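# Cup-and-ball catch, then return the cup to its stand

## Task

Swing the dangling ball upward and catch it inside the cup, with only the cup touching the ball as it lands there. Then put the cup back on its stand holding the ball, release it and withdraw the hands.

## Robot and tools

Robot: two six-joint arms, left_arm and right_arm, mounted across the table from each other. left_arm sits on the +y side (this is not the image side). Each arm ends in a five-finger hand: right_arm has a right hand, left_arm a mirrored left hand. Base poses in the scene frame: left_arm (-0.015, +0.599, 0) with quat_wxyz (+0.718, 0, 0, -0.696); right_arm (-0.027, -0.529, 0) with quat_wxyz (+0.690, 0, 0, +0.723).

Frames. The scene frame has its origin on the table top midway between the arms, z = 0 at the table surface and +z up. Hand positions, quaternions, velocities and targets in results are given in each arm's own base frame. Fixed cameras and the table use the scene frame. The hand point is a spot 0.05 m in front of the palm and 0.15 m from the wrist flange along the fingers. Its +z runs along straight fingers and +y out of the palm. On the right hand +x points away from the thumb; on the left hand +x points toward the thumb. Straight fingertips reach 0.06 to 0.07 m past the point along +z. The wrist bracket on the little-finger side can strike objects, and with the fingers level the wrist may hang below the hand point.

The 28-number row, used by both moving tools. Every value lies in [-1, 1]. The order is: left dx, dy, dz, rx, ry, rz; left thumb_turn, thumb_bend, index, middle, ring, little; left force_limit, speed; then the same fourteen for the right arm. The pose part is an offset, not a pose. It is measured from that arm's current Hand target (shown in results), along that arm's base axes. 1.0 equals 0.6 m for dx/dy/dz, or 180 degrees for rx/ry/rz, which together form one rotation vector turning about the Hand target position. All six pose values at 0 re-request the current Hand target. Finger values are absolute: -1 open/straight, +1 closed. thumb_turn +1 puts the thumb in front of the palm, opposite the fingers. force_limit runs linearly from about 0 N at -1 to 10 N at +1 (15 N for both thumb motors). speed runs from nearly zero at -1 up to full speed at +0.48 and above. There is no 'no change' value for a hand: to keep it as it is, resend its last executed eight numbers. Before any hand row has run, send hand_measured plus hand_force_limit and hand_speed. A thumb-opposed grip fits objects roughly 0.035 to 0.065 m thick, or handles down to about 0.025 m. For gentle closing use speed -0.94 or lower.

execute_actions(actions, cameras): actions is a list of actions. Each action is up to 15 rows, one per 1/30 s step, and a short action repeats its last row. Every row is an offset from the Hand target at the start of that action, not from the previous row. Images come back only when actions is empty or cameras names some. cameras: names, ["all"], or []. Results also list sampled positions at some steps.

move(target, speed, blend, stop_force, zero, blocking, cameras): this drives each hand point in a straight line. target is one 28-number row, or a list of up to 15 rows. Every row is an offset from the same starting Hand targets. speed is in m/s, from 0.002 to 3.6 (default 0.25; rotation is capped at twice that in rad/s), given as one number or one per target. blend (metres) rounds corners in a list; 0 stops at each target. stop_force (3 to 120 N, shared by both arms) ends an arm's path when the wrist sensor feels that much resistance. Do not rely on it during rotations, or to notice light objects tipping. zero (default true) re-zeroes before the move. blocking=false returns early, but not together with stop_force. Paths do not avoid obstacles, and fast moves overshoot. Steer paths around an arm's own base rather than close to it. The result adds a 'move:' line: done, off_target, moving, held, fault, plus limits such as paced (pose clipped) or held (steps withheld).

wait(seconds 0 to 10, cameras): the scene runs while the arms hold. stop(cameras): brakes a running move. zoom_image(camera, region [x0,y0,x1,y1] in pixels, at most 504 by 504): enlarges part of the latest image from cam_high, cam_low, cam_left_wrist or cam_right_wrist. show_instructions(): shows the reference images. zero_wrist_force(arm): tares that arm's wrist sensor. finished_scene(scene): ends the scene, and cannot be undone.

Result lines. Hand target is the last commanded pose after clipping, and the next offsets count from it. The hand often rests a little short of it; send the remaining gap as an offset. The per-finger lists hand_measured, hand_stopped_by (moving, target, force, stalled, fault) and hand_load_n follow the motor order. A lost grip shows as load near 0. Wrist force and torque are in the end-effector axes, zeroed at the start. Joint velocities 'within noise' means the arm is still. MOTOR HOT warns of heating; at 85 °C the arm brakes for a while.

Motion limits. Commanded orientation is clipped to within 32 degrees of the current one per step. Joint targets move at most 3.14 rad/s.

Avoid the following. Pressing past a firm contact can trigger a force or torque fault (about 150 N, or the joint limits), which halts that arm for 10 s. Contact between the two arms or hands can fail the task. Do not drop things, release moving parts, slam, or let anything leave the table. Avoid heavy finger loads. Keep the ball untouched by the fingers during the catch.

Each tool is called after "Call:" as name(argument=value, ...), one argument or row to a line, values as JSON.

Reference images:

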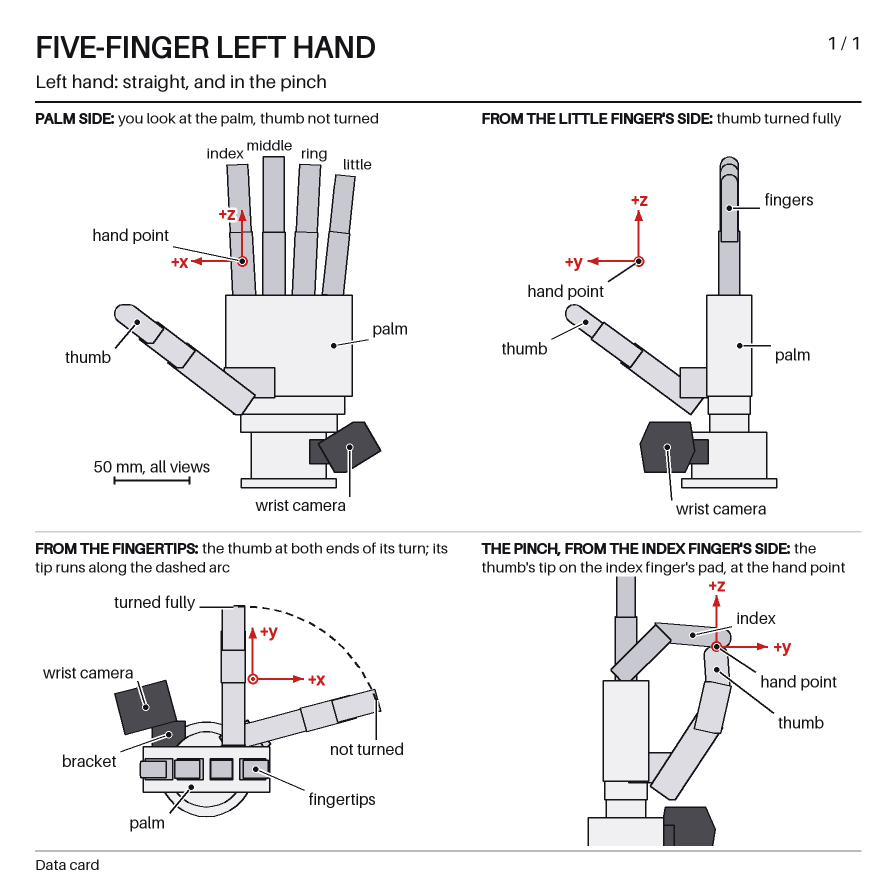

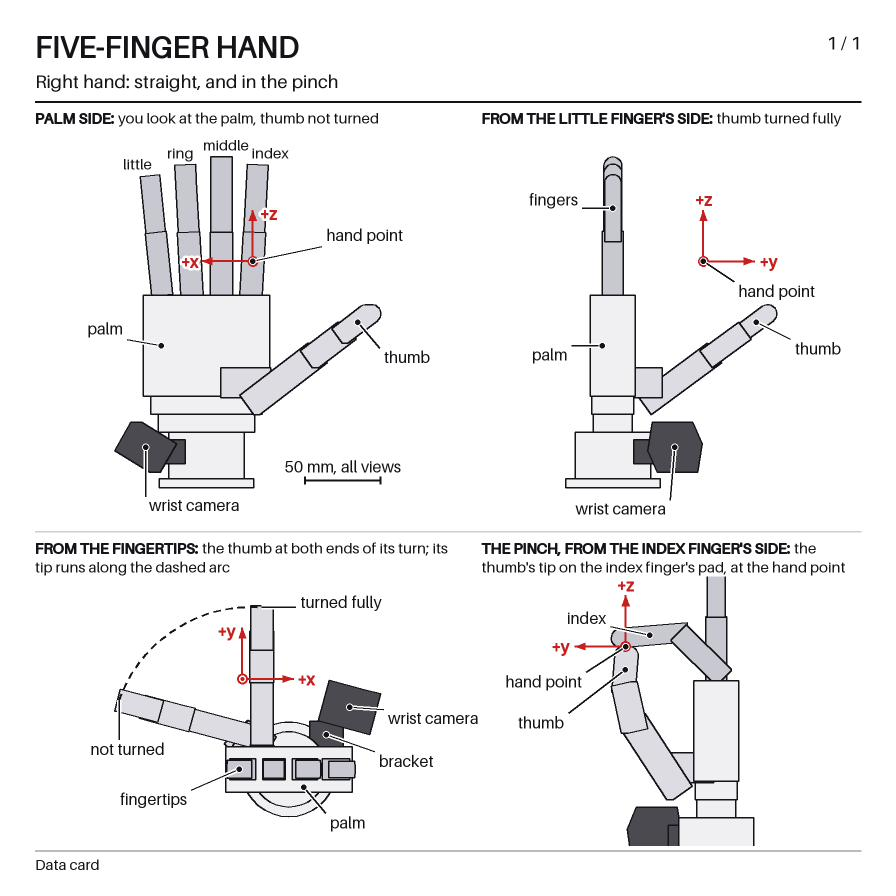

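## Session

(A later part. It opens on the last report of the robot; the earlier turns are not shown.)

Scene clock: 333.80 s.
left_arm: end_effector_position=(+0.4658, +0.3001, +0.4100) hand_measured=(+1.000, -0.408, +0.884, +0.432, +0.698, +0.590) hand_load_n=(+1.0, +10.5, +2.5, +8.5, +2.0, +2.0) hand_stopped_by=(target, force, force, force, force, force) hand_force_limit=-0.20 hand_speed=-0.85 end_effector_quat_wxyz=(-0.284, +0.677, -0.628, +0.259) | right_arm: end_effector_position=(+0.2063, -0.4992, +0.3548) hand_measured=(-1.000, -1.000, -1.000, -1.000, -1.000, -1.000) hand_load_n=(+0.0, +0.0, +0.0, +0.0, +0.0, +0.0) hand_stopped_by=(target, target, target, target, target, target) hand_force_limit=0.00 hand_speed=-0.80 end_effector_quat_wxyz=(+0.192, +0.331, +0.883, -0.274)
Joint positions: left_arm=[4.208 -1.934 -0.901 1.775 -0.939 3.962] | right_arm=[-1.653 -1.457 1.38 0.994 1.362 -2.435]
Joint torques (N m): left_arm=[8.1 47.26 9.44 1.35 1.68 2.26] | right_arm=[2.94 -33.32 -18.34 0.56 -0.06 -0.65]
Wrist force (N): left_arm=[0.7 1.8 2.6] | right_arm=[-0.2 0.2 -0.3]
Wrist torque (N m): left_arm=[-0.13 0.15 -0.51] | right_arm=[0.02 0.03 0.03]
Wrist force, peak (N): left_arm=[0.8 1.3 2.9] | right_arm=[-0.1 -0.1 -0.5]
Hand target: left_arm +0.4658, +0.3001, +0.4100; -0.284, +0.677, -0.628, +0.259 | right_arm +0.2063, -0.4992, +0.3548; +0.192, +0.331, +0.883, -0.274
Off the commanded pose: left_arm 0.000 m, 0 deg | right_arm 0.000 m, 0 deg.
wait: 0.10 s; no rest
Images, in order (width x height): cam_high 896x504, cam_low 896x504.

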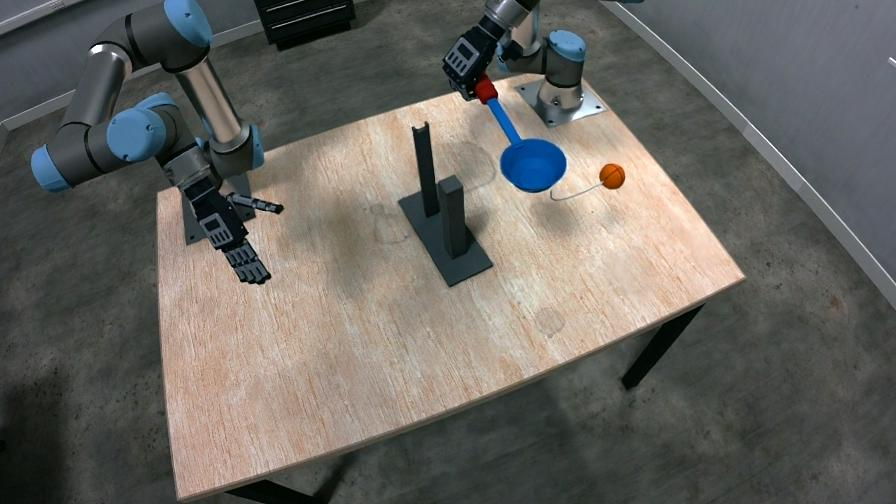

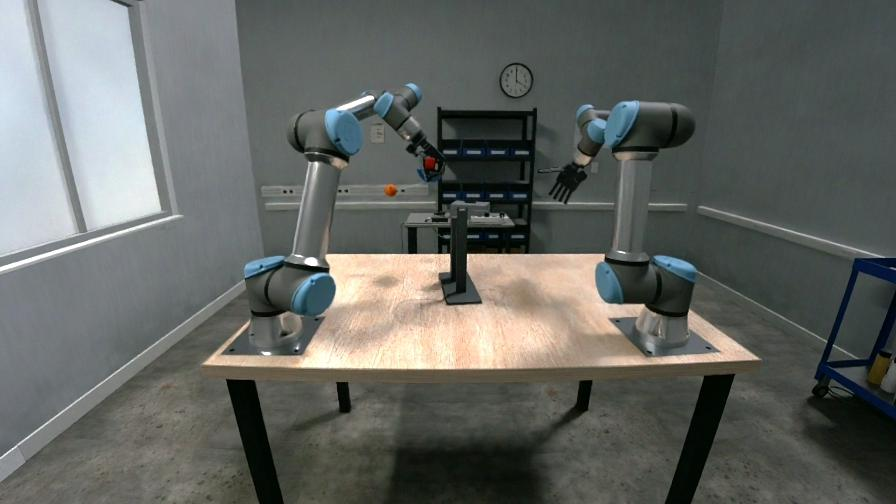

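Call:
move(
  target=[0,0,-0.016667,0,0,0,1,0.9,0.9,0.9,0.8,0.8,-0.2,-0.85,0,0,0,0,0,0,-1,-1,-1,-1,-1,-1,0,-0.8],
  speed=0.002,
  blocking=false,
  cameras=["cam_high","cam_low"],
)

Call:
wait(
  seconds=0.1,
  cameras=["cam_high","cam_low"],
)

Call:
wait(
  seconds=0.1,
  cameras=["cam_high","cam_low"],
)

Call:
wait(
  seconds=0.1,
  cameras=["cam_high","cam_low"],
)

Call:
wait(
  seconds=0.1,
  cameras=["cam_high","cam_low"],
)

Call:
wait(
  seconds=0.1,
  cameras=["cam_high","cam_low"],
)

Scene clock: 338.07 s.
left_arm: end_effector_position=(+0.4658, +0.3001, +0.4094) hand_measured=(+1.000, -0.408, +0.884, +0.432, +0.698, +0.590) hand_load_n=(+0.5, +10.5, +2.5, +8.5, +2.0, +2.5) hand_stopped_by=(target, force, force, force, force, force) hand_force_limit=-0.20 hand_speed=-0.85 end_effector_quat_wxyz=(-0.284, +0.677, -0.628, +0.259) end_effector_velocity=(+0.000, -0.001, -0.002) end_effector_angular_velocity=(-0.001, -0.001, -0.001) | right_arm: end_effector_position=(+0.2063, -0.4992, +0.3548) hand_measured=(-1.000, -1.000, -1.000, -1.000, -1.000, -1.000) hand_load_n=(+0.0, +0.0, +0.0, +0.0, +0.0, +0.0) hand_stopped_by=(target, target, target, target, target, target) hand_force_limit=0.00 hand_speed=-0.80 end_effector_quat_wxyz=(+0.192, +0.331, +0.883, -0.274)
Joint positions: left_arm=[4.208 -1.934 -0.904 1.777 -0.939 3.962] | right_arm=[-1.653 -1.457 1.38 0.994 1.362 -2.435]
Joint velocities: left_arm=[-0.001 0.002 -0.008 0.006 0.001 0] | right_arm=[within noise]
Joint torques (N m): left_arm=[0.44 47.47 8.09 1.47 -0.69 -0.9] | right_arm=[2.73 -32.04 -17.9 0.62 0.2 -0.43]
Wrist force (N): left_arm=[0.5 1.3 2.9] | right_arm=[-0.2 0.0 -0.4]
Wrist torque (N m): left_arm=[-0.15 0.19 -0.38] | right_arm=[0.00 0.03 0.02]
Wrist force, peak (N): left_arm=[0.5 2.0 3.8] | right_arm=[-0.1 0.2 -0.8]
Hand target: left_arm +0.4658, +0.3001, +0.4090; -0.284, +0.677, -0.628, +0.259 | right_arm +0.2063, -0.4992, +0.3548; +0.192, +0.331, +0.883, -0.274
Off the commanded pose: left_arm 0.009 m, 0 deg | right_arm 0.000 m, 0 deg.
move: running
Images, in order (width x height): cam_high 896x504, cam_low 896x504.

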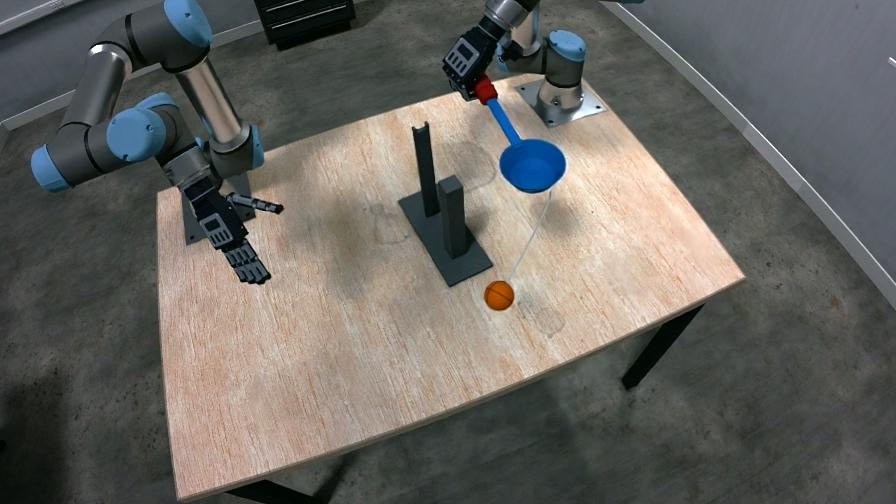

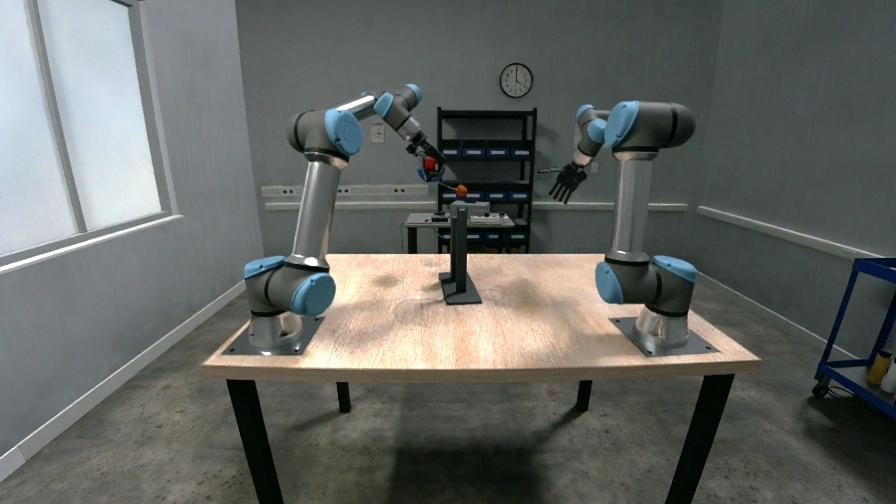

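Scene clock: 338.17 s.
left_arm: end_effector_position=(+0.4658, +0.3001, +0.4091) hand_measured=(+1.000, -0.408, +0.884, +0.432, +0.698, +0.590) hand_load_n=(+0.0, +10.5, +2.5, +8.5, +3.0, +3.5) hand_stopped_by=(target, force, force, force, force, force) hand_force_limit=-0.20 hand_speed=-0.85 end_effector_quat_wxyz=(-0.284, +0.677, -0.628, +0.259) end_effector_velocity=(+0.000, +0.000, -0.002) end_effector_angular_velocity=(+0.000, +0.000, +0.000) | right_arm: end_effector_position=(+0.2063, -0.4992, +0.3548) hand_measured=(-1.000, -1.000, -1.000, -1.000, -1.000, -1.000) hand_load_n=(+0.0, -0.5, +0.0, +0.0, +0.0, +0.0) hand_stopped_by=(target, target, target, target, target, target) hand_force_limit=0.00 hand_speed=-0.80 end_effector_quat_wxyz=(+0.192, +0.331, +0.883, -0.274)
Joint positions: left_arm=[4.208 -1.934 -0.905 1.778 -0.939 3.962] | right_arm=[-1.653 -1.457 1.38 0.994 1.362 -2.435]
Joint velocities: left_arm=[-0.001 0.002 -0.007 0.006 0 -0.001] | right_arm=[within noise]
Joint torques (N m): left_arm=[0.43 47.01 8.89 1.47 -0.6 -0.91] | right_arm=[3.26 -33.26 -17.36 0.56 0.14 -0.54]
Wrist force (N): left_arm=[0.3 1.2 3.3] | right_arm=[-0.1 0.1 -0.5]
Wrist torque (N m): left_arm=[-0.15 0.41 -0.39] | right_arm=[0.01 0.02 0.03]
Wrist force, peak (N): left_arm=[0.4 1.5 3.5] | right_arm=[-0.1 0.1 -0.5]
Hand target: left_arm +0.4658, +0.3001, +0.4088; -0.284, +0.677, -0.628, +0.259 | right_arm +0.2063, -0.4992, +0.3548; +0.192, +0.331, +0.883, -0.274
Off the commanded pose: left_arm 0.009 m, 0 deg | right_arm 0.000 m, 0 deg.
earlier move: running
wait: 0.10 s; no rest
Images, in order (width x height): cam_high 896x504, cam_low 896x504.

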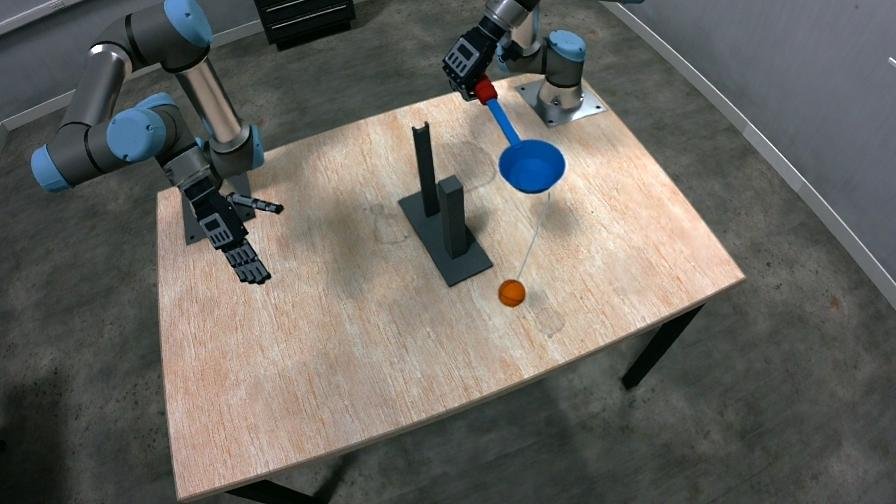

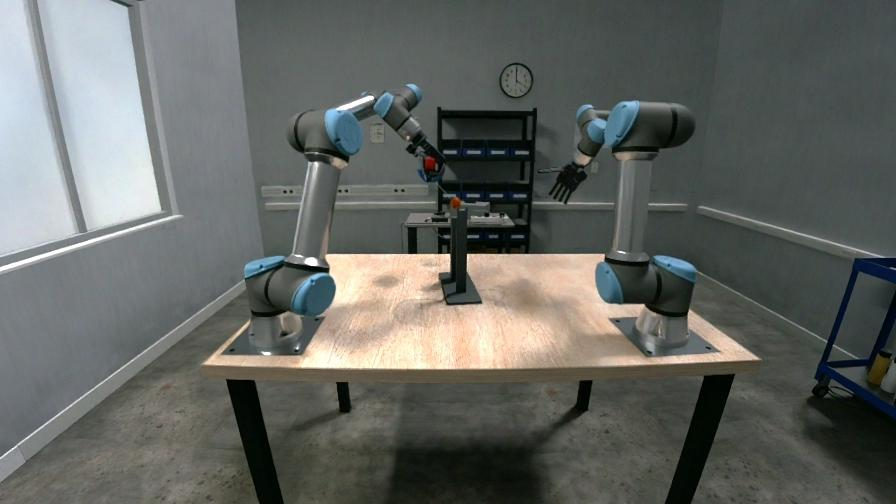

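Scene clock: 338.27 s.
left_arm: end_effector_position=(+0.4658, +0.3001, +0.4089) hand_measured=(+1.000, -0.408, +0.884, +0.432, +0.698, +0.590) hand_load_n=(+0.5, +10.5, +2.5, +8.5, +3.0, +3.5) hand_stopped_by=(target, force, force, force, force, force) hand_force_limit=-0.20 hand_speed=-0.85 end_effector_quat_wxyz=(-0.284, +0.677, -0.628, +0.259) end_effector_velocity=(+0.000, +0.000, -0.002) end_effector_angular_velocity=(-0.001, +0.000, +0.001) | right_arm: end_effector_position=(+0.2063, -0.4992, +0.3548) hand_measured=(-1.000, -1.000, -1.000, -1.000, -1.000, -1.000) hand_load_n=(+0.0, +0.0, -0.5, +0.0, -0.5, +0.0) hand_stopped_by=(target, target, target, target, target, target) hand_force_limit=0.00 hand_speed=-0.80 end_effector_quat_wxyz=(+0.192, +0.331, +0.883, -0.274)
Joint positions: left_arm=[4.208 -1.933 -0.906 1.778 -0.939 3.962] | right_arm=[-1.653 -1.457 1.38 0.994 1.362 -2.435]
Joint velocities: left_arm=[0 0.001 -0.008 0.006 0 -0.001] | right_arm=[within noise]
Joint torques (N m): left_arm=[0.98 47.26 9.14 1.49 -0.6 -0.97] | right_arm=[3.21 -33 -17.71 0.5 -0.01 -0.71]
Wrist force (N): left_arm=[0.7 1.9 3.4] | right_arm=[0.0 0.2 -0.3]
Wrist torque (N m): left_arm=[-0.14 0.37 -0.57] | right_arm=[0.03 0.00 0.04]
Wrist force, peak (N): left_arm=[0.6 2.2 3.4] | right_arm=[-0.2 0.0 -0.4]
Hand target: left_arm +0.4658, +0.3001, +0.4086; -0.284, +0.677, -0.628, +0.259 | right_arm +0.2063, -0.4992, +0.3548; +0.192, +0.331, +0.883, -0.274
Off the commanded pose: left_arm 0.009 m, 0 deg | right_arm 0.000 m, 0 deg.
earlier move: running
wait: 0.10 s; no rest
Images, in order (width x height): cam_high 896x504, cam_low 896x504.

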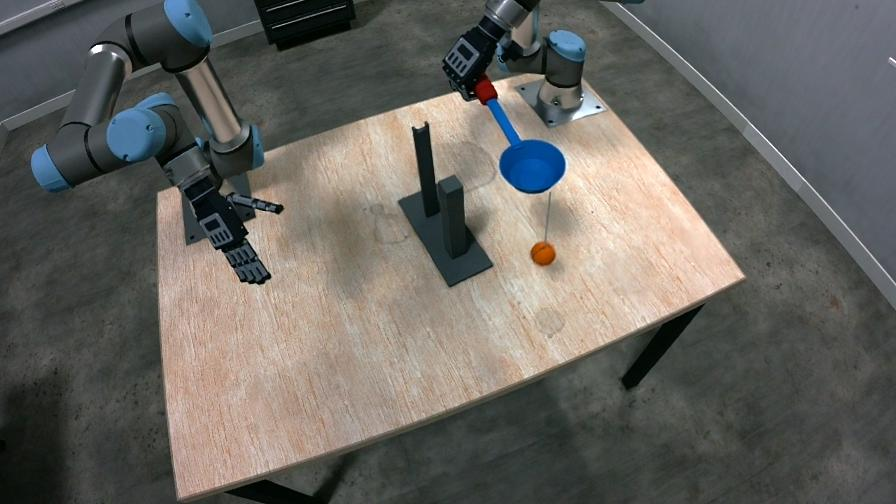

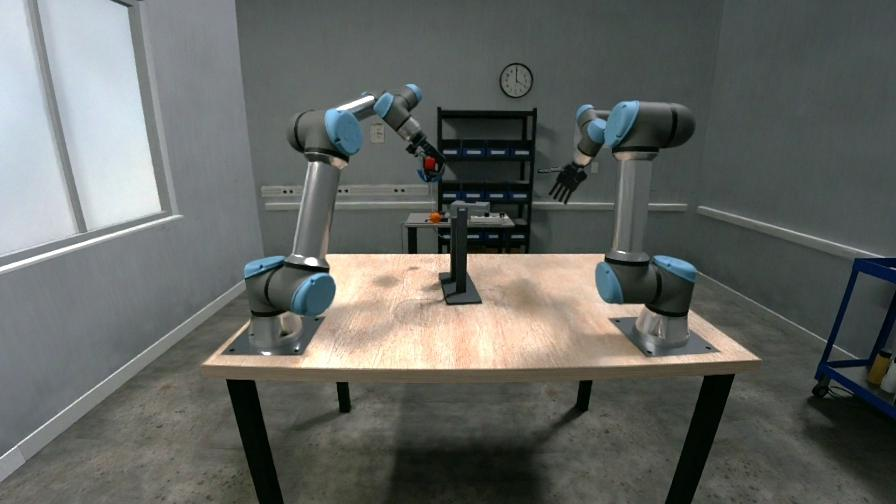

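Scene clock: 338.37 s.
left_arm: end_effector_position=(+0.4658, +0.3001, +0.4087) hand_measured=(+1.000, -0.408, +0.884, +0.432, +0.698, +0.590) hand_load_n=(+1.0, +10.5, +2.5, +8.5, +2.0, +2.5) hand_stopped_by=(target, force, force, force, force, force) hand_force_limit=-0.20 hand_speed=-0.85 end_effector_quat_wxyz=(-0.284, +0.677, -0.628, +0.259) end_effector_velocity=(+0.000, +0.001, -0.002) end_effector_angular_velocity=(+0.003, +0.000, +0.001) | right_arm: end_effector_position=(+0.2063, -0.4992, +0.3548) hand_measured=(-1.000, -1.000, -1.000, -1.000, -1.000, -1.000) hand_load_n=(+0.0, -0.5, +0.5, +0.0, -0.5, +0.0) hand_stopped_by=(target, target, target, target, target, target) hand_force_limit=0.00 hand_speed=-0.80 end_effector_quat_wxyz=(+0.192, +0.331, +0.883, -0.274)
Joint positions: left_arm=[4.208 -1.933 -0.906 1.779 -0.939 3.962] | right_arm=[-1.653 -1.457 1.38 0.994 1.362 -2.435]
Joint velocities: left_arm=[0 0.003 -0.007 0.007 -0.001 0] | right_arm=[within noise]
Joint torques (N m): left_arm=[0.39 47.51 8.87 1.57 -0.54 -1.06] | right_arm=[2.84 -33.44 -17.49 0.47 0.12 -0.65]
Wrist force (N): left_arm=[0.4 1.8 2.4] | right_arm=[-0.1 0.1 -0.6]
Wrist torque (N m): left_arm=[-0.14 0.20 -0.57] | right_arm=[0.02 0.02 0.03]
Wrist force, peak (N): left_arm=[0.8 1.9 3.3] | right_arm=[-0.1 0.1 -0.6]
Hand target: left_arm +0.4658, +0.3001, +0.4084; -0.284, +0.677, -0.628, +0.259 | right_arm +0.2063, -0.4992, +0.3548; +0.192, +0.331, +0.883, -0.274
Off the commanded pose: left_arm 0.009 m, 0 deg | right_arm 0.000 m, 0 deg.
earlier move: running
wait: 0.10 s; no rest
Images, in order (width x height): cam_high 896x504, cam_low 896x504.

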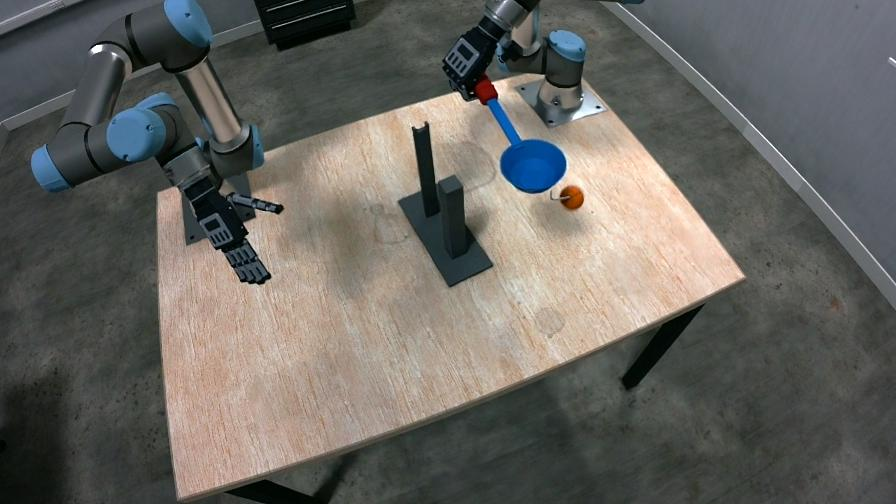

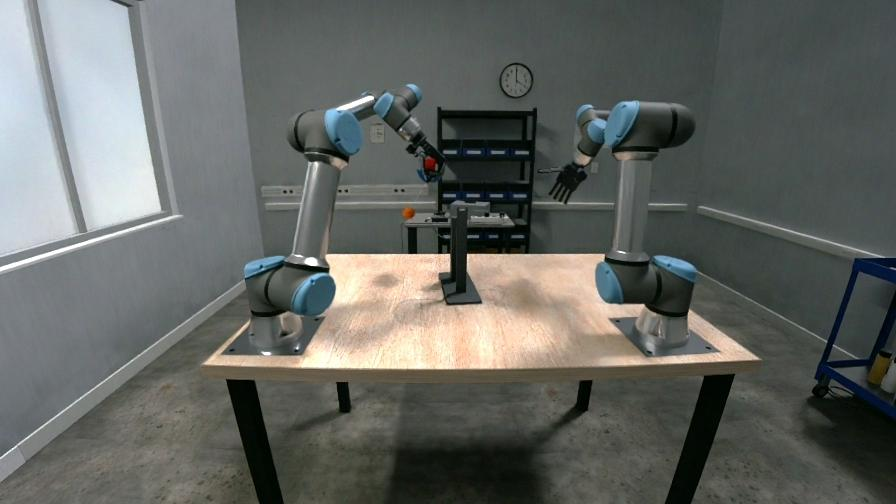

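Scene clock: 338.47 s.
left_arm: end_effector_position=(+0.4658, +0.3001, +0.4086) hand_measured=(+1.000, -0.408, +0.884, +0.432, +0.698, +0.590) hand_load_n=(+0.5, +10.5, +2.5, +8.5, +2.5, +2.5) hand_stopped_by=(target, force, force, force, force, force) hand_force_limit=-0.20 hand_speed=-0.85 end_effector_quat_wxyz=(-0.284, +0.677, -0.628, +0.259) end_effector_velocity=(+0.000, +0.001, -0.002) end_effector_angular_velocity=(+0.001, +0.001, +0.001) | right_arm: end_effector_position=(+0.2063, -0.4992, +0.3548) hand_measured=(-1.000, -1.000, -1.000, -1.000, -1.000, -1.000) hand_load_n=(+0.0, +0.0, +0.0, +0.0, +0.0, +0.0) hand_stopped_by=(target, target, target, target, target, target) hand_force_limit=0.00 hand_speed=-0.80 end_effector_quat_wxyz=(+0.192, +0.331, +0.883, -0.274)
Joint positions: left_arm=[4.208 -1.933 -0.907 1.78 -0.939 3.962] | right_arm=[-1.653 -1.457 1.38 0.994 1.362 -2.435]
Joint velocities: left_arm=[0.001 0.002 -0.008 0.007 -0.001 0.001] | right_arm=[within noise]
Joint torques (N m): left_arm=[0.81 47.41 8.82 1.54 -0.47 -0.88] | right_arm=[3.12 -32.91 -18.2 0.51 0.05 -0.54]
Wrist force (N): left_arm=[0.6 1.3 2.5] | right_arm=[-0.1 0.0 -0.4]
Wrist torque (N m): left_arm=[-0.17 0.16 -0.46] | right_arm=[0.00 0.02 0.02]
Wrist force, peak (N): left_arm=[0.7 1.7 3.2] | right_arm=[0.0 0.0 -0.5]
Hand target: left_arm +0.4658, +0.3001, +0.4082; -0.284, +0.677, -0.628, +0.259 | right_arm +0.2063, -0.4992, +0.3548; +0.192, +0.331, +0.883, -0.274
Off the commanded pose: left_arm 0.009 m, 0 deg | right_arm 0.000 m, 0 deg.
earlier move: running
wait: 0.10 s; no rest
Images, in order (width x height): cam_high 896x504, cam_low 896x504.

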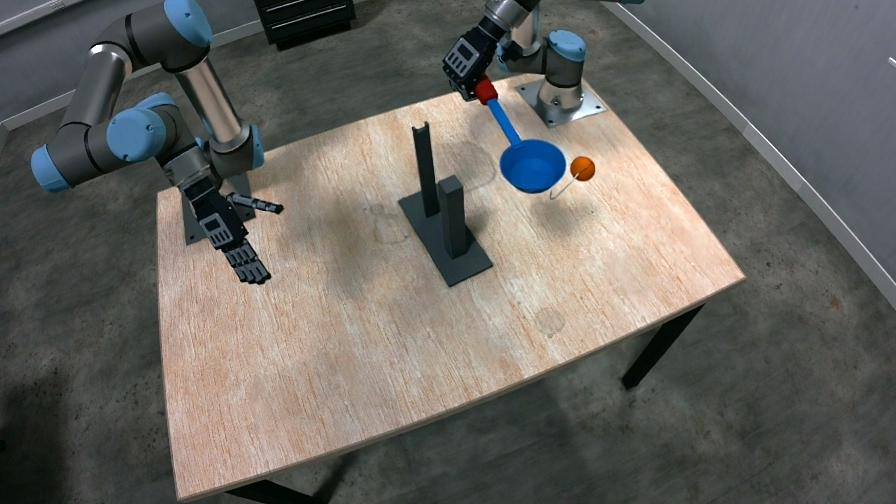

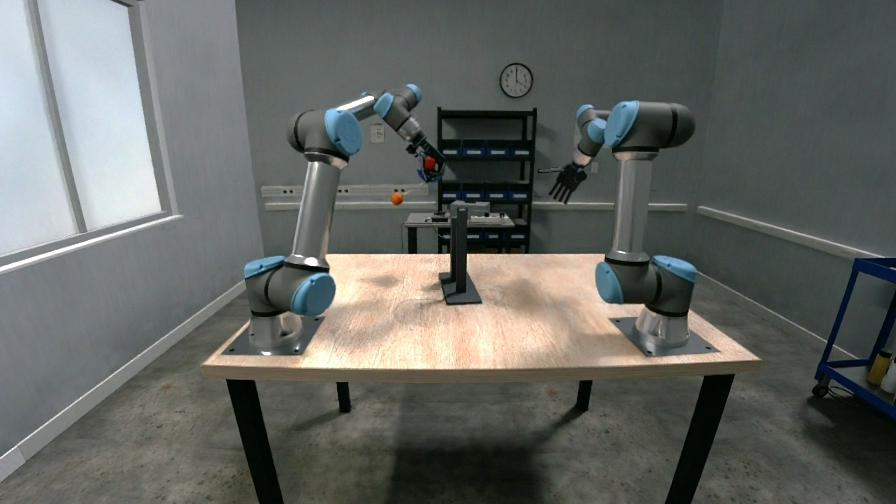

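Scene clock: 338.57 s.
left_arm: end_effector_position=(+0.4658, +0.3001, +0.4084) hand_measured=(+1.000, -0.408, +0.884, +0.432, +0.698, +0.590) hand_load_n=(+1.0, +10.5, +3.0, +9.0, +2.0, +2.5) hand_stopped_by=(target, force, force, force, force, force) hand_force_limit=-0.20 hand_speed=-0.85 end_effector_quat_wxyz=(-0.284, +0.677, -0.628, +0.259) end_effector_velocity=(+0.000, -0.001, -0.002) end_effector_angular_velocity=(-0.002, +0.001, +0.000) | right_arm: end_effector_position=(+0.2063, -0.4992, +0.3548) hand_measured=(-1.000, -1.000, -1.000, -1.000, -1.000, -1.000) hand_load_n=(+0.0, +0.0, -0.5, +0.0, +0.5, +0.0) hand_stopped_by=(target, target, target, target, target, target) hand_force_limit=0.00 hand_speed=-0.80 end_effector_quat_wxyz=(+0.192, +0.331, +0.883, -0.274)
Joint positions: left_arm=[4.208 -1.933 -0.908 1.78 -0.939 3.962] | right_arm=[-1.653 -1.457 1.38 0.994 1.362 -2.435]
Joint velocities: left_arm=[-0.001 0.002 -0.009 0.006 0 -0.001] | right_arm=[within noise]
Joint torques (N m): left_arm=[1.16 47.46 8.89 1.63 -0.37 -0.91] | right_arm=[2.96 -32.84 -18.07 0.4 -0.11 -0.66]
Wrist force (N): left_arm=[0.7 1.2 3.0] | right_arm=[-0.2 0.0 -0.5]
Wrist torque (N m): left_arm=[-0.18 0.22 -0.45] | right_arm=[0.01 0.04 0.02]
Wrist force, peak (N): left_arm=[0.8 1.4 3.1] | right_arm=[-0.2 0.0 -0.5]
Hand target: left_arm +0.4658, +0.3001, +0.4080; -0.284, +0.677, -0.628, +0.259 | right_arm +0.2063, -0.4992, +0.3548; +0.192, +0.331, +0.883, -0.274
Off the commanded pose: left_arm 0.008 m, 0 deg | right_arm 0.000 m, 0 deg.
earlier move: running
wait: 0.10 s; no rest
Images, in order (width x height): cam_high 896x504, cam_low 896x504.

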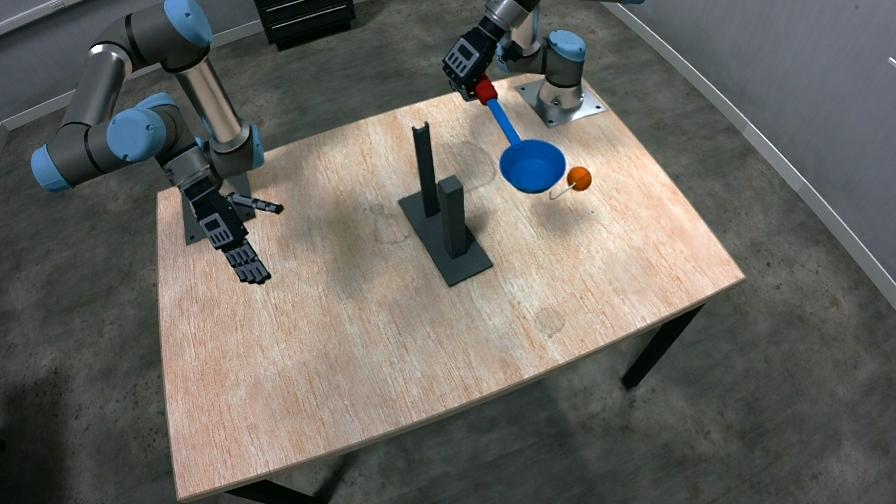

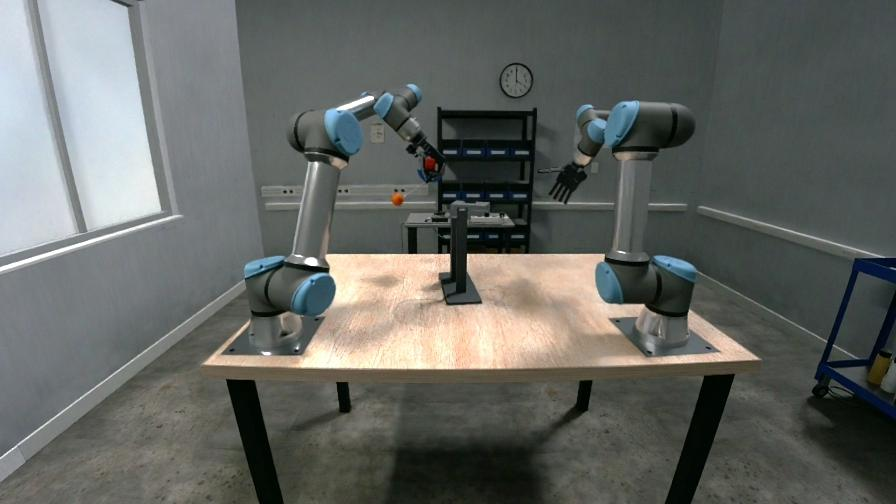

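Call:
wait(
  seconds=0.166,
  cameras=["cam_high"],
)

Call:
wait(
  seconds=0.166,
  cameras=["cam_high"],
)

Call:
wait(
  seconds=0.166,
  cameras=["cam_high"],
)

Call:
wait(
  seconds=0.166,
  cameras=["cam_high"],
)

Call:
wait(
  seconds=0.166,
  cameras=["cam_high"],
)

Scene clock: 341.63 s.
left_arm: end_effector_position=(+0.4658, +0.3001, +0.4023) hand_measured=(+1.000, -0.408, +0.884, +0.432, +0.698, +0.590) hand_load_n=(+0.5, +10.5, +2.5, +8.5, +3.0, +3.0) hand_stopped_by=(target, force, force, force, force, force) hand_force_limit=-0.20 hand_speed=-0.85 end_effector_quat_wxyz=(-0.284, +0.677, -0.628, +0.259) end_effector_velocity=(+0.000, +0.000, -0.002) end_effector_angular_velocity=(+0.000, -0.001, +0.000) | right_arm: end_effector_position=(+0.2063, -0.4992, +0.3548) hand_measured=(-1.000, -1.000, -1.000, -1.000, -1.000, -1.000) hand_load_n=(+0.0, +0.0, +0.0, +0.0, +0.0, +0.5) hand_stopped_by=(target, target, target, target, target, target) hand_force_limit=0.00 hand_speed=-0.80 end_effector_quat_wxyz=(+0.192, +0.331, +0.883, -0.274)
Joint positions: left_arm=[4.208 -1.928 -0.932 1.799 -0.939 3.962] | right_arm=[-1.653 -1.457 1.38 0.994 1.362 -2.435]
Joint velocities: left_arm=[0 0.002 -0.007 0.006 0.001 -0.001] | right_arm=[within noise]
Joint torques (N m): left_arm=[7.85 47.44 10.23 1.47 2.07 -1.01] | right_arm=[3.36 -33.09 -17.22 0.51 0.13 -0.47]
Wrist force (N): left_arm=[0.5 1.3 3.1] | right_arm=[-0.2 0.1 -0.2]
Wrist torque (N m): left_arm=[-0.13 0.33 -0.43] | right_arm=[0.00 0.03 0.02]
Wrist force, peak (N): left_arm=[0.9 2.3 3.6] | right_arm=[0.1 0.1 -0.7]
Hand target: left_arm +0.4658, +0.3001, +0.4019; -0.284, +0.677, -0.628, +0.259 | right_arm +0.2063, -0.4992, +0.3548; +0.192, +0.331, +0.883, -0.274
Off the commanded pose: left_arm 0.002 m, 0 deg | right_arm 0.000 m, 0 deg.
earlier move: running
wait: 0.17 s; no rest
Images, in order (width x height): cam_high 896x504.

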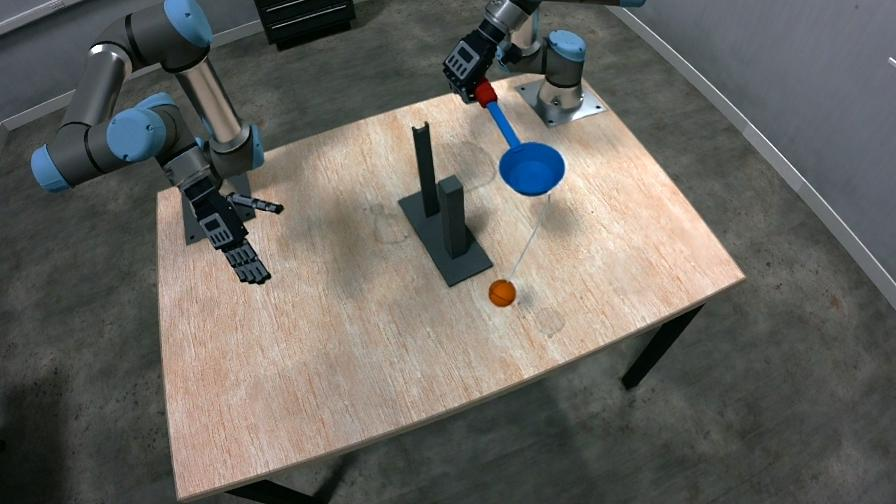

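Scene clock: 341.80 s.
left_arm: end_effector_position=(+0.4658, +0.3001, +0.4019) hand_measured=(+1.000, -0.408, +0.884, +0.432, +0.698, +0.590) hand_load_n=(+0.5, +10.5, +2.5, +8.5, +2.0, +2.5) hand_stopped_by=(target, force, force, force, force, force) hand_force_limit=-0.20 hand_speed=-0.85 end_effector_quat_wxyz=(-0.284, +0.677, -0.628, +0.259) end_effector_velocity=(+0.000, +0.000, -0.002) end_effector_angular_velocity=(-0.001, +0.001, +0.001) | right_arm: end_effector_position=(+0.2063, -0.4992, +0.3548) hand_measured=(-1.000, -1.000, -1.000, -1.000, -1.000, -1.000) hand_load_n=(+0.0, +0.0, +0.0, +0.0, -0.5, +0.0) hand_stopped_by=(target, target, target, target, target, target) hand_force_limit=0.00 hand_speed=-0.80 end_effector_quat_wxyz=(+0.192, +0.331, +0.883, -0.274)
Joint positions: left_arm=[4.208 -1.927 -0.933 1.8 -0.939 3.962] | right_arm=[-1.653 -1.457 1.38 0.994 1.362 -2.435]
Joint velocities: left_arm=[0 0.001 -0.008 0.006 -0.001 -0.001] | right_arm=[within noise]
Joint torques (N m): left_arm=[8.52 47.7 7.68 1.33 2.06 -0.94] | right_arm=[3.36 -33.23 -18.02 0.41 0.13 -0.61]
Wrist force (N): left_arm=[0.5 1.1 2.5] | right_arm=[0.0 0.2 -0.6]
Wrist torque (N m): left_arm=[-0.14 0.23 -0.40] | right_arm=[0.03 0.01 0.03]
Wrist force, peak (N): left_arm=[0.7 1.6 3.1] | right_arm=[0.0 0.1 -0.6]
Hand target: left_arm +0.4658, +0.3001, +0.4016; -0.284, +0.677, -0.628, +0.259 | right_arm +0.2063, -0.4992, +0.3548; +0.192, +0.331, +0.883, -0.274
Off the commanded pose: left_arm 0.002 m, 0 deg | right_arm 0.000 m, 0 deg.
earlier move: running
wait: 0.17 s; no rest
Images, in order (width x height): cam_high 896x504.

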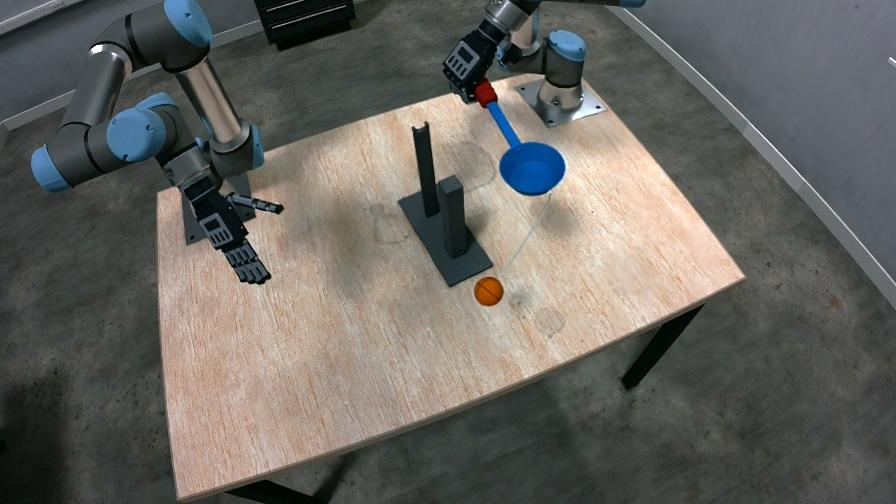

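Scene clock: 341.97 s.
left_arm: end_effector_position=(+0.4658, +0.3001, +0.4016) hand_measured=(+1.000, -0.408, +0.884, +0.432, +0.698, +0.590) hand_load_n=(+0.5, +11.0, +2.5, +8.5, +3.0, +3.5) hand_stopped_by=(target, force, force, force, force, force) hand_force_limit=-0.20 hand_speed=-0.85 end_effector_quat_wxyz=(-0.284, +0.677, -0.628, +0.259) end_effector_velocity=(+0.000, +0.001, -0.002) end_effector_angular_velocity=(+0.002, +0.001, +0.000) | right_arm: end_effector_position=(+0.2063, -0.4992, +0.3548) hand_measured=(-1.000, -1.000, -1.000, -1.000, -1.000, -1.000) hand_load_n=(+0.0, +0.0, +0.0, +0.0, +0.0, +0.0) hand_stopped_by=(target, target, target, target, target, target) hand_force_limit=0.00 hand_speed=-0.80 end_effector_quat_wxyz=(+0.192, +0.331, +0.883, -0.274)
Joint positions: left_arm=[4.208 -1.927 -0.934 1.801 -0.939 3.962] | right_arm=[-1.653 -1.457 1.38 0.994 1.362 -2.435]
Joint velocities: left_arm=[0 0.002 -0.007 0.007 -0.001 0.001] | right_arm=[within noise]
Joint torques (N m): left_arm=[8.99 48.34 9.01 1.63 2.12 -1] | right_arm=[2.7 -33.94 -17.72 0.74 0.12 -0.54]
Wrist force (N): left_arm=[0.7 1.9 3.5] | right_arm=[-0.2 0.0 -0.6]
Wrist torque (N m): left_arm=[-0.17 0.36 -0.57] | right_arm=[0.01 0.04 0.02]
Wrist force, peak (N): left_arm=[0.7 1.9 3.5] | right_arm=[-0.2 0.0 -0.6]
Hand target: left_arm +0.4658, +0.3001, +0.4013; -0.284, +0.677, -0.628, +0.259 | right_arm +0.2063, -0.4992, +0.3548; +0.192, +0.331, +0.883, -0.274
Off the commanded pose: left_arm 0.002 m, 0 deg | right_arm 0.000 m, 0 deg.
earlier move: running
wait: 0.17 s; no rest
Images, in order (width x height): cam_high 896x504.

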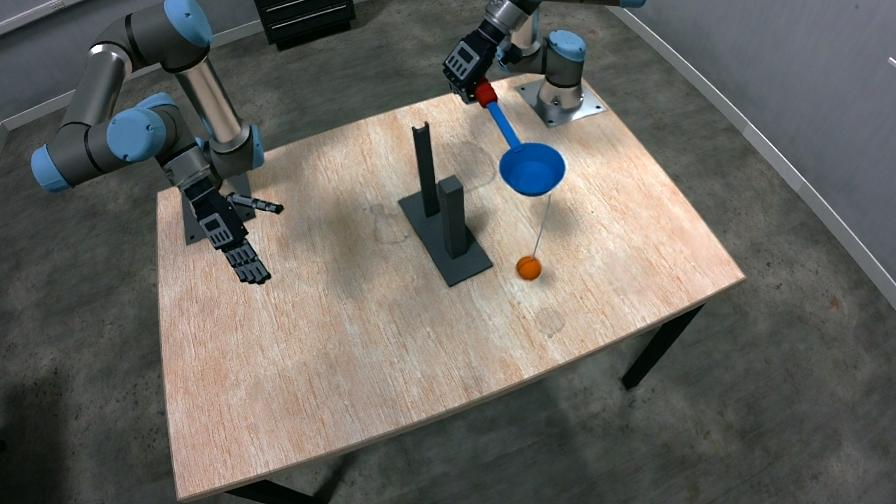

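Scene clock: 342.13 s.
left_arm: end_effector_position=(+0.4658, +0.3001, +0.4013) hand_measured=(+1.000, -0.408, +0.884, +0.432, +0.698, +0.590) hand_load_n=(+1.0, +10.5, +2.5, +8.5, +2.0, +2.5) hand_stopped_by=(target, force, force, force, force, force) hand_force_limit=-0.20 hand_speed=-0.85 end_effector_quat_wxyz=(-0.284, +0.677, -0.628, +0.259) end_effector_velocity=(+0.000, +0.000, -0.002) end_effector_angular_velocity=(+0.001, +0.000, +0.000) | right_arm: end_effector_position=(+0.2063, -0.4992, +0.3548) hand_measured=(-1.000, -1.000, -1.000, -1.000, -1.000, -1.000) hand_load_n=(+0.0, +0.0, +0.0, +0.0, +0.0, +0.0) hand_stopped_by=(target, target, target, target, target, target) hand_force_limit=0.00 hand_speed=-0.80 end_effector_quat_wxyz=(+0.192, +0.331, +0.883, -0.274)
Joint positions: left_arm=[4.208 -1.927 -0.935 1.802 -0.939 3.962] | right_arm=[-1.653 -1.457 1.38 0.994 1.362 -2.435]
Joint velocities: left_arm=[0 0.001 -0.007 0.006 0 0.001] | right_arm=[within noise]
Joint torques (N m): left_arm=[8.68 47.42 8.23 1.53 2.02 -0.95] | right_arm=[3.18 -33.27 -18.59 0.55 0.15 -0.42]
Wrist force (N): left_arm=[0.8 1.6 3.2] | right_arm=[-0.1 0.0 -0.4]
Wrist torque (N m): left_arm=[-0.16 0.21 -0.46] | right_arm=[-0.01 0.02 0.03]
Wrist force, peak (N): left_arm=[0.9 2.2 3.2] | right_arm=[0.0 0.1 -0.6]
Hand target: left_arm +0.4658, +0.3001, +0.4009; -0.284, +0.677, -0.628, +0.259 | right_arm +0.2063, -0.4992, +0.3548; +0.192, +0.331, +0.883, -0.274
Off the commanded pose: left_arm 0.001 m, 0 deg | right_arm 0.000 m, 0 deg.
earlier move: running
wait: 0.17 s; no rest
Images, in order (width x height): cam_high 896x504.

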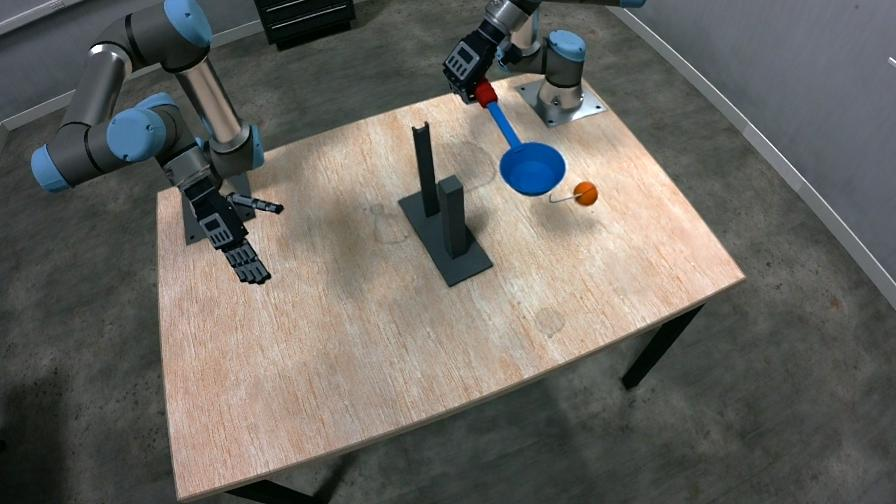

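Scene clock: 342.30 s.
left_arm: end_effector_position=(+0.4658, +0.3001, +0.4009) hand_measured=(+1.000, -0.408, +0.884, +0.432, +0.698, +0.590) hand_load_n=(+0.5, +10.5, +2.5, +9.0, +2.0, +2.5) hand_stopped_by=(target, force, force, force, force, force) hand_force_limit=-0.20 hand_speed=-0.85 end_effector_quat_wxyz=(-0.284, +0.677, -0.628, +0.259) end_effector_velocity=(+0.000, +0.000, -0.002) end_effector_angular_velocity=(+0.000, +0.001, +0.000) | right_arm: end_effector_position=(+0.2063, -0.4992, +0.3548) hand_measured=(-1.000, -1.000, -1.000, -1.000, -1.000, -1.000) hand_load_n=(+0.0, -0.5, +0.0, +0.0, +0.0, +0.0) hand_stopped_by=(target, target, target, target, target, target) hand_force_limit=0.00 hand_speed=-0.80 end_effector_quat_wxyz=(+0.192, +0.331, +0.883, -0.274)
Joint positions: left_arm=[4.208 -1.927 -0.937 1.803 -0.939 3.962] | right_arm=[-1.653 -1.457 1.38 0.994 1.362 -2.435]
Joint velocities: left_arm=[0 0.002 -0.008 0.006 -0.001 0] | right_arm=[within noise]
Joint torques (N m): left_arm=[8.34 48.63 9.6 1.58 2.15 -1.05] | right_arm=[4.01 -33.28 -16.88 0.47 0.29 -0.4]
Wrist force (N): left_arm=[0.9 1.5 2.6] | right_arm=[-0.1 0.2 -0.5]
Wrist torque (N m): left_arm=[-0.16 0.15 -0.50] | right_arm=[0.03 0.03 0.03]
Wrist force, peak (N): left_arm=[0.9 1.5 2.8] | right_arm=[-0.1 0.2 -0.5]
Hand target: left_arm +0.4658, +0.3001, +0.4006; -0.284, +0.677, -0.628, +0.259 | right_arm +0.2063, -0.4992, +0.3548; +0.192, +0.331, +0.883, -0.274
Off the commanded pose: left_arm 0.001 m, 0 deg | right_arm 0.000 m, 0 deg.
earlier move: running
wait: 0.17 s; no rest
Images, in order (width x height): cam_high 896x504.

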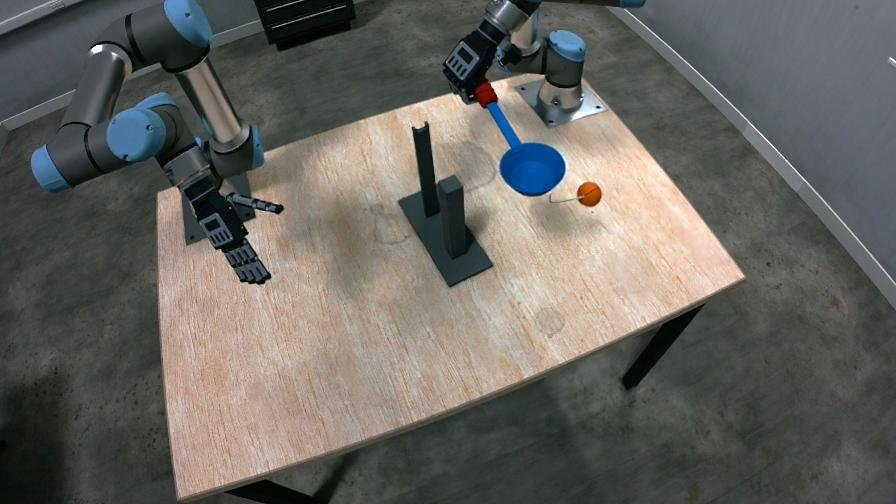

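Call:
move(
  target=[0,0,0.01,0,0,0,1,0.9,0.9,0.9,0.8,0.8,-0.2,-0.85,0,0,0,0,0,0,-1,-1,-1,-1,-1,-1,0,-0.8],
  speed=0.002,
  blocking=false,
  cameras=["cam_high"],
)

Call:
wait(
  seconds=0.1,
  cameras=["cam_high"],
)

Call:
wait(
  seconds=0.166,
  cameras=["cam_high"],
)

Call:
wait(
  seconds=0.166,
  cameras=["cam_high"],
)

Call:
wait(
  seconds=0.1,
  cameras=["cam_high"],
)

a move is refused until a result has shown your running move's end: call wait (it returns as soon as the move ends) or stop first; nothing of this call was run
Scene clock: 343.17 s.
left_arm: end_effector_position=(+0.4658, +0.3001, +0.4000) hand_measured=(+1.000, -0.408, +0.884, +0.432, +0.698, +0.590) hand_load_n=(+1.0, +10.5, +2.5, +8.5, +2.5, +2.0) hand_stopped_by=(target, force, force, force, force, force) hand_force_limit=-0.20 hand_speed=-0.85 end_effector_quat_wxyz=(-0.284, +0.677, -0.628, +0.259) | right_arm: end_effector_position=(+0.2063, -0.4992, +0.3548) hand_measured=(-1.000, -1.000, -1.000, -1.000, -1.000, -1.000) hand_load_n=(+0.0, +0.0, -0.5, +0.0, +0.0, +0.0) hand_stopped_by=(target, target, target, target, target, target) hand_force_limit=0.00 hand_speed=-0.80 end_effector_quat_wxyz=(+0.192, +0.331, +0.883, -0.274)
Joint positions: left_arm=[4.208 -1.926 -0.94 1.805 -0.939 3.962] | right_arm=[-1.653 -1.457 1.38 0.994 1.362 -2.435]
Joint torques (N m): left_arm=[8.65 47.1 9.09 1.45 2.13 -1.05] | right_arm=[3.78 -33.25 -17.5 0.56 0.21 -0.61]
Wrist force (N): left_arm=[0.9 1.7 2.9] | right_arm=[0.0 0.1 -0.5]
Wrist torque (N m): left_arm=[-0.12 0.18 -0.45] | right_arm=[0.02 0.01 0.03]
Wrist force, peak (N): left_arm=[0.8 2.1 3.4] | right_arm=[-0.2 0.1 -0.5]
Hand target: left_arm +0.4658, +0.3001, +0.4000; -0.284, +0.677, -0.628, +0.259 | right_arm +0.2063, -0.4992, +0.3548; +0.192, +0.331, +0.883, -0.274
Off the commanded pose: left_arm 0.000 m, 0 deg | right_arm 0.000 m, 0 deg.
earlier move: done

not run: a call was refused earlier in this reply.

not run: a call was refused earlier in this reply.

not run: a call was refused earlier in this reply.

not run: a call was refused earlier in this reply.


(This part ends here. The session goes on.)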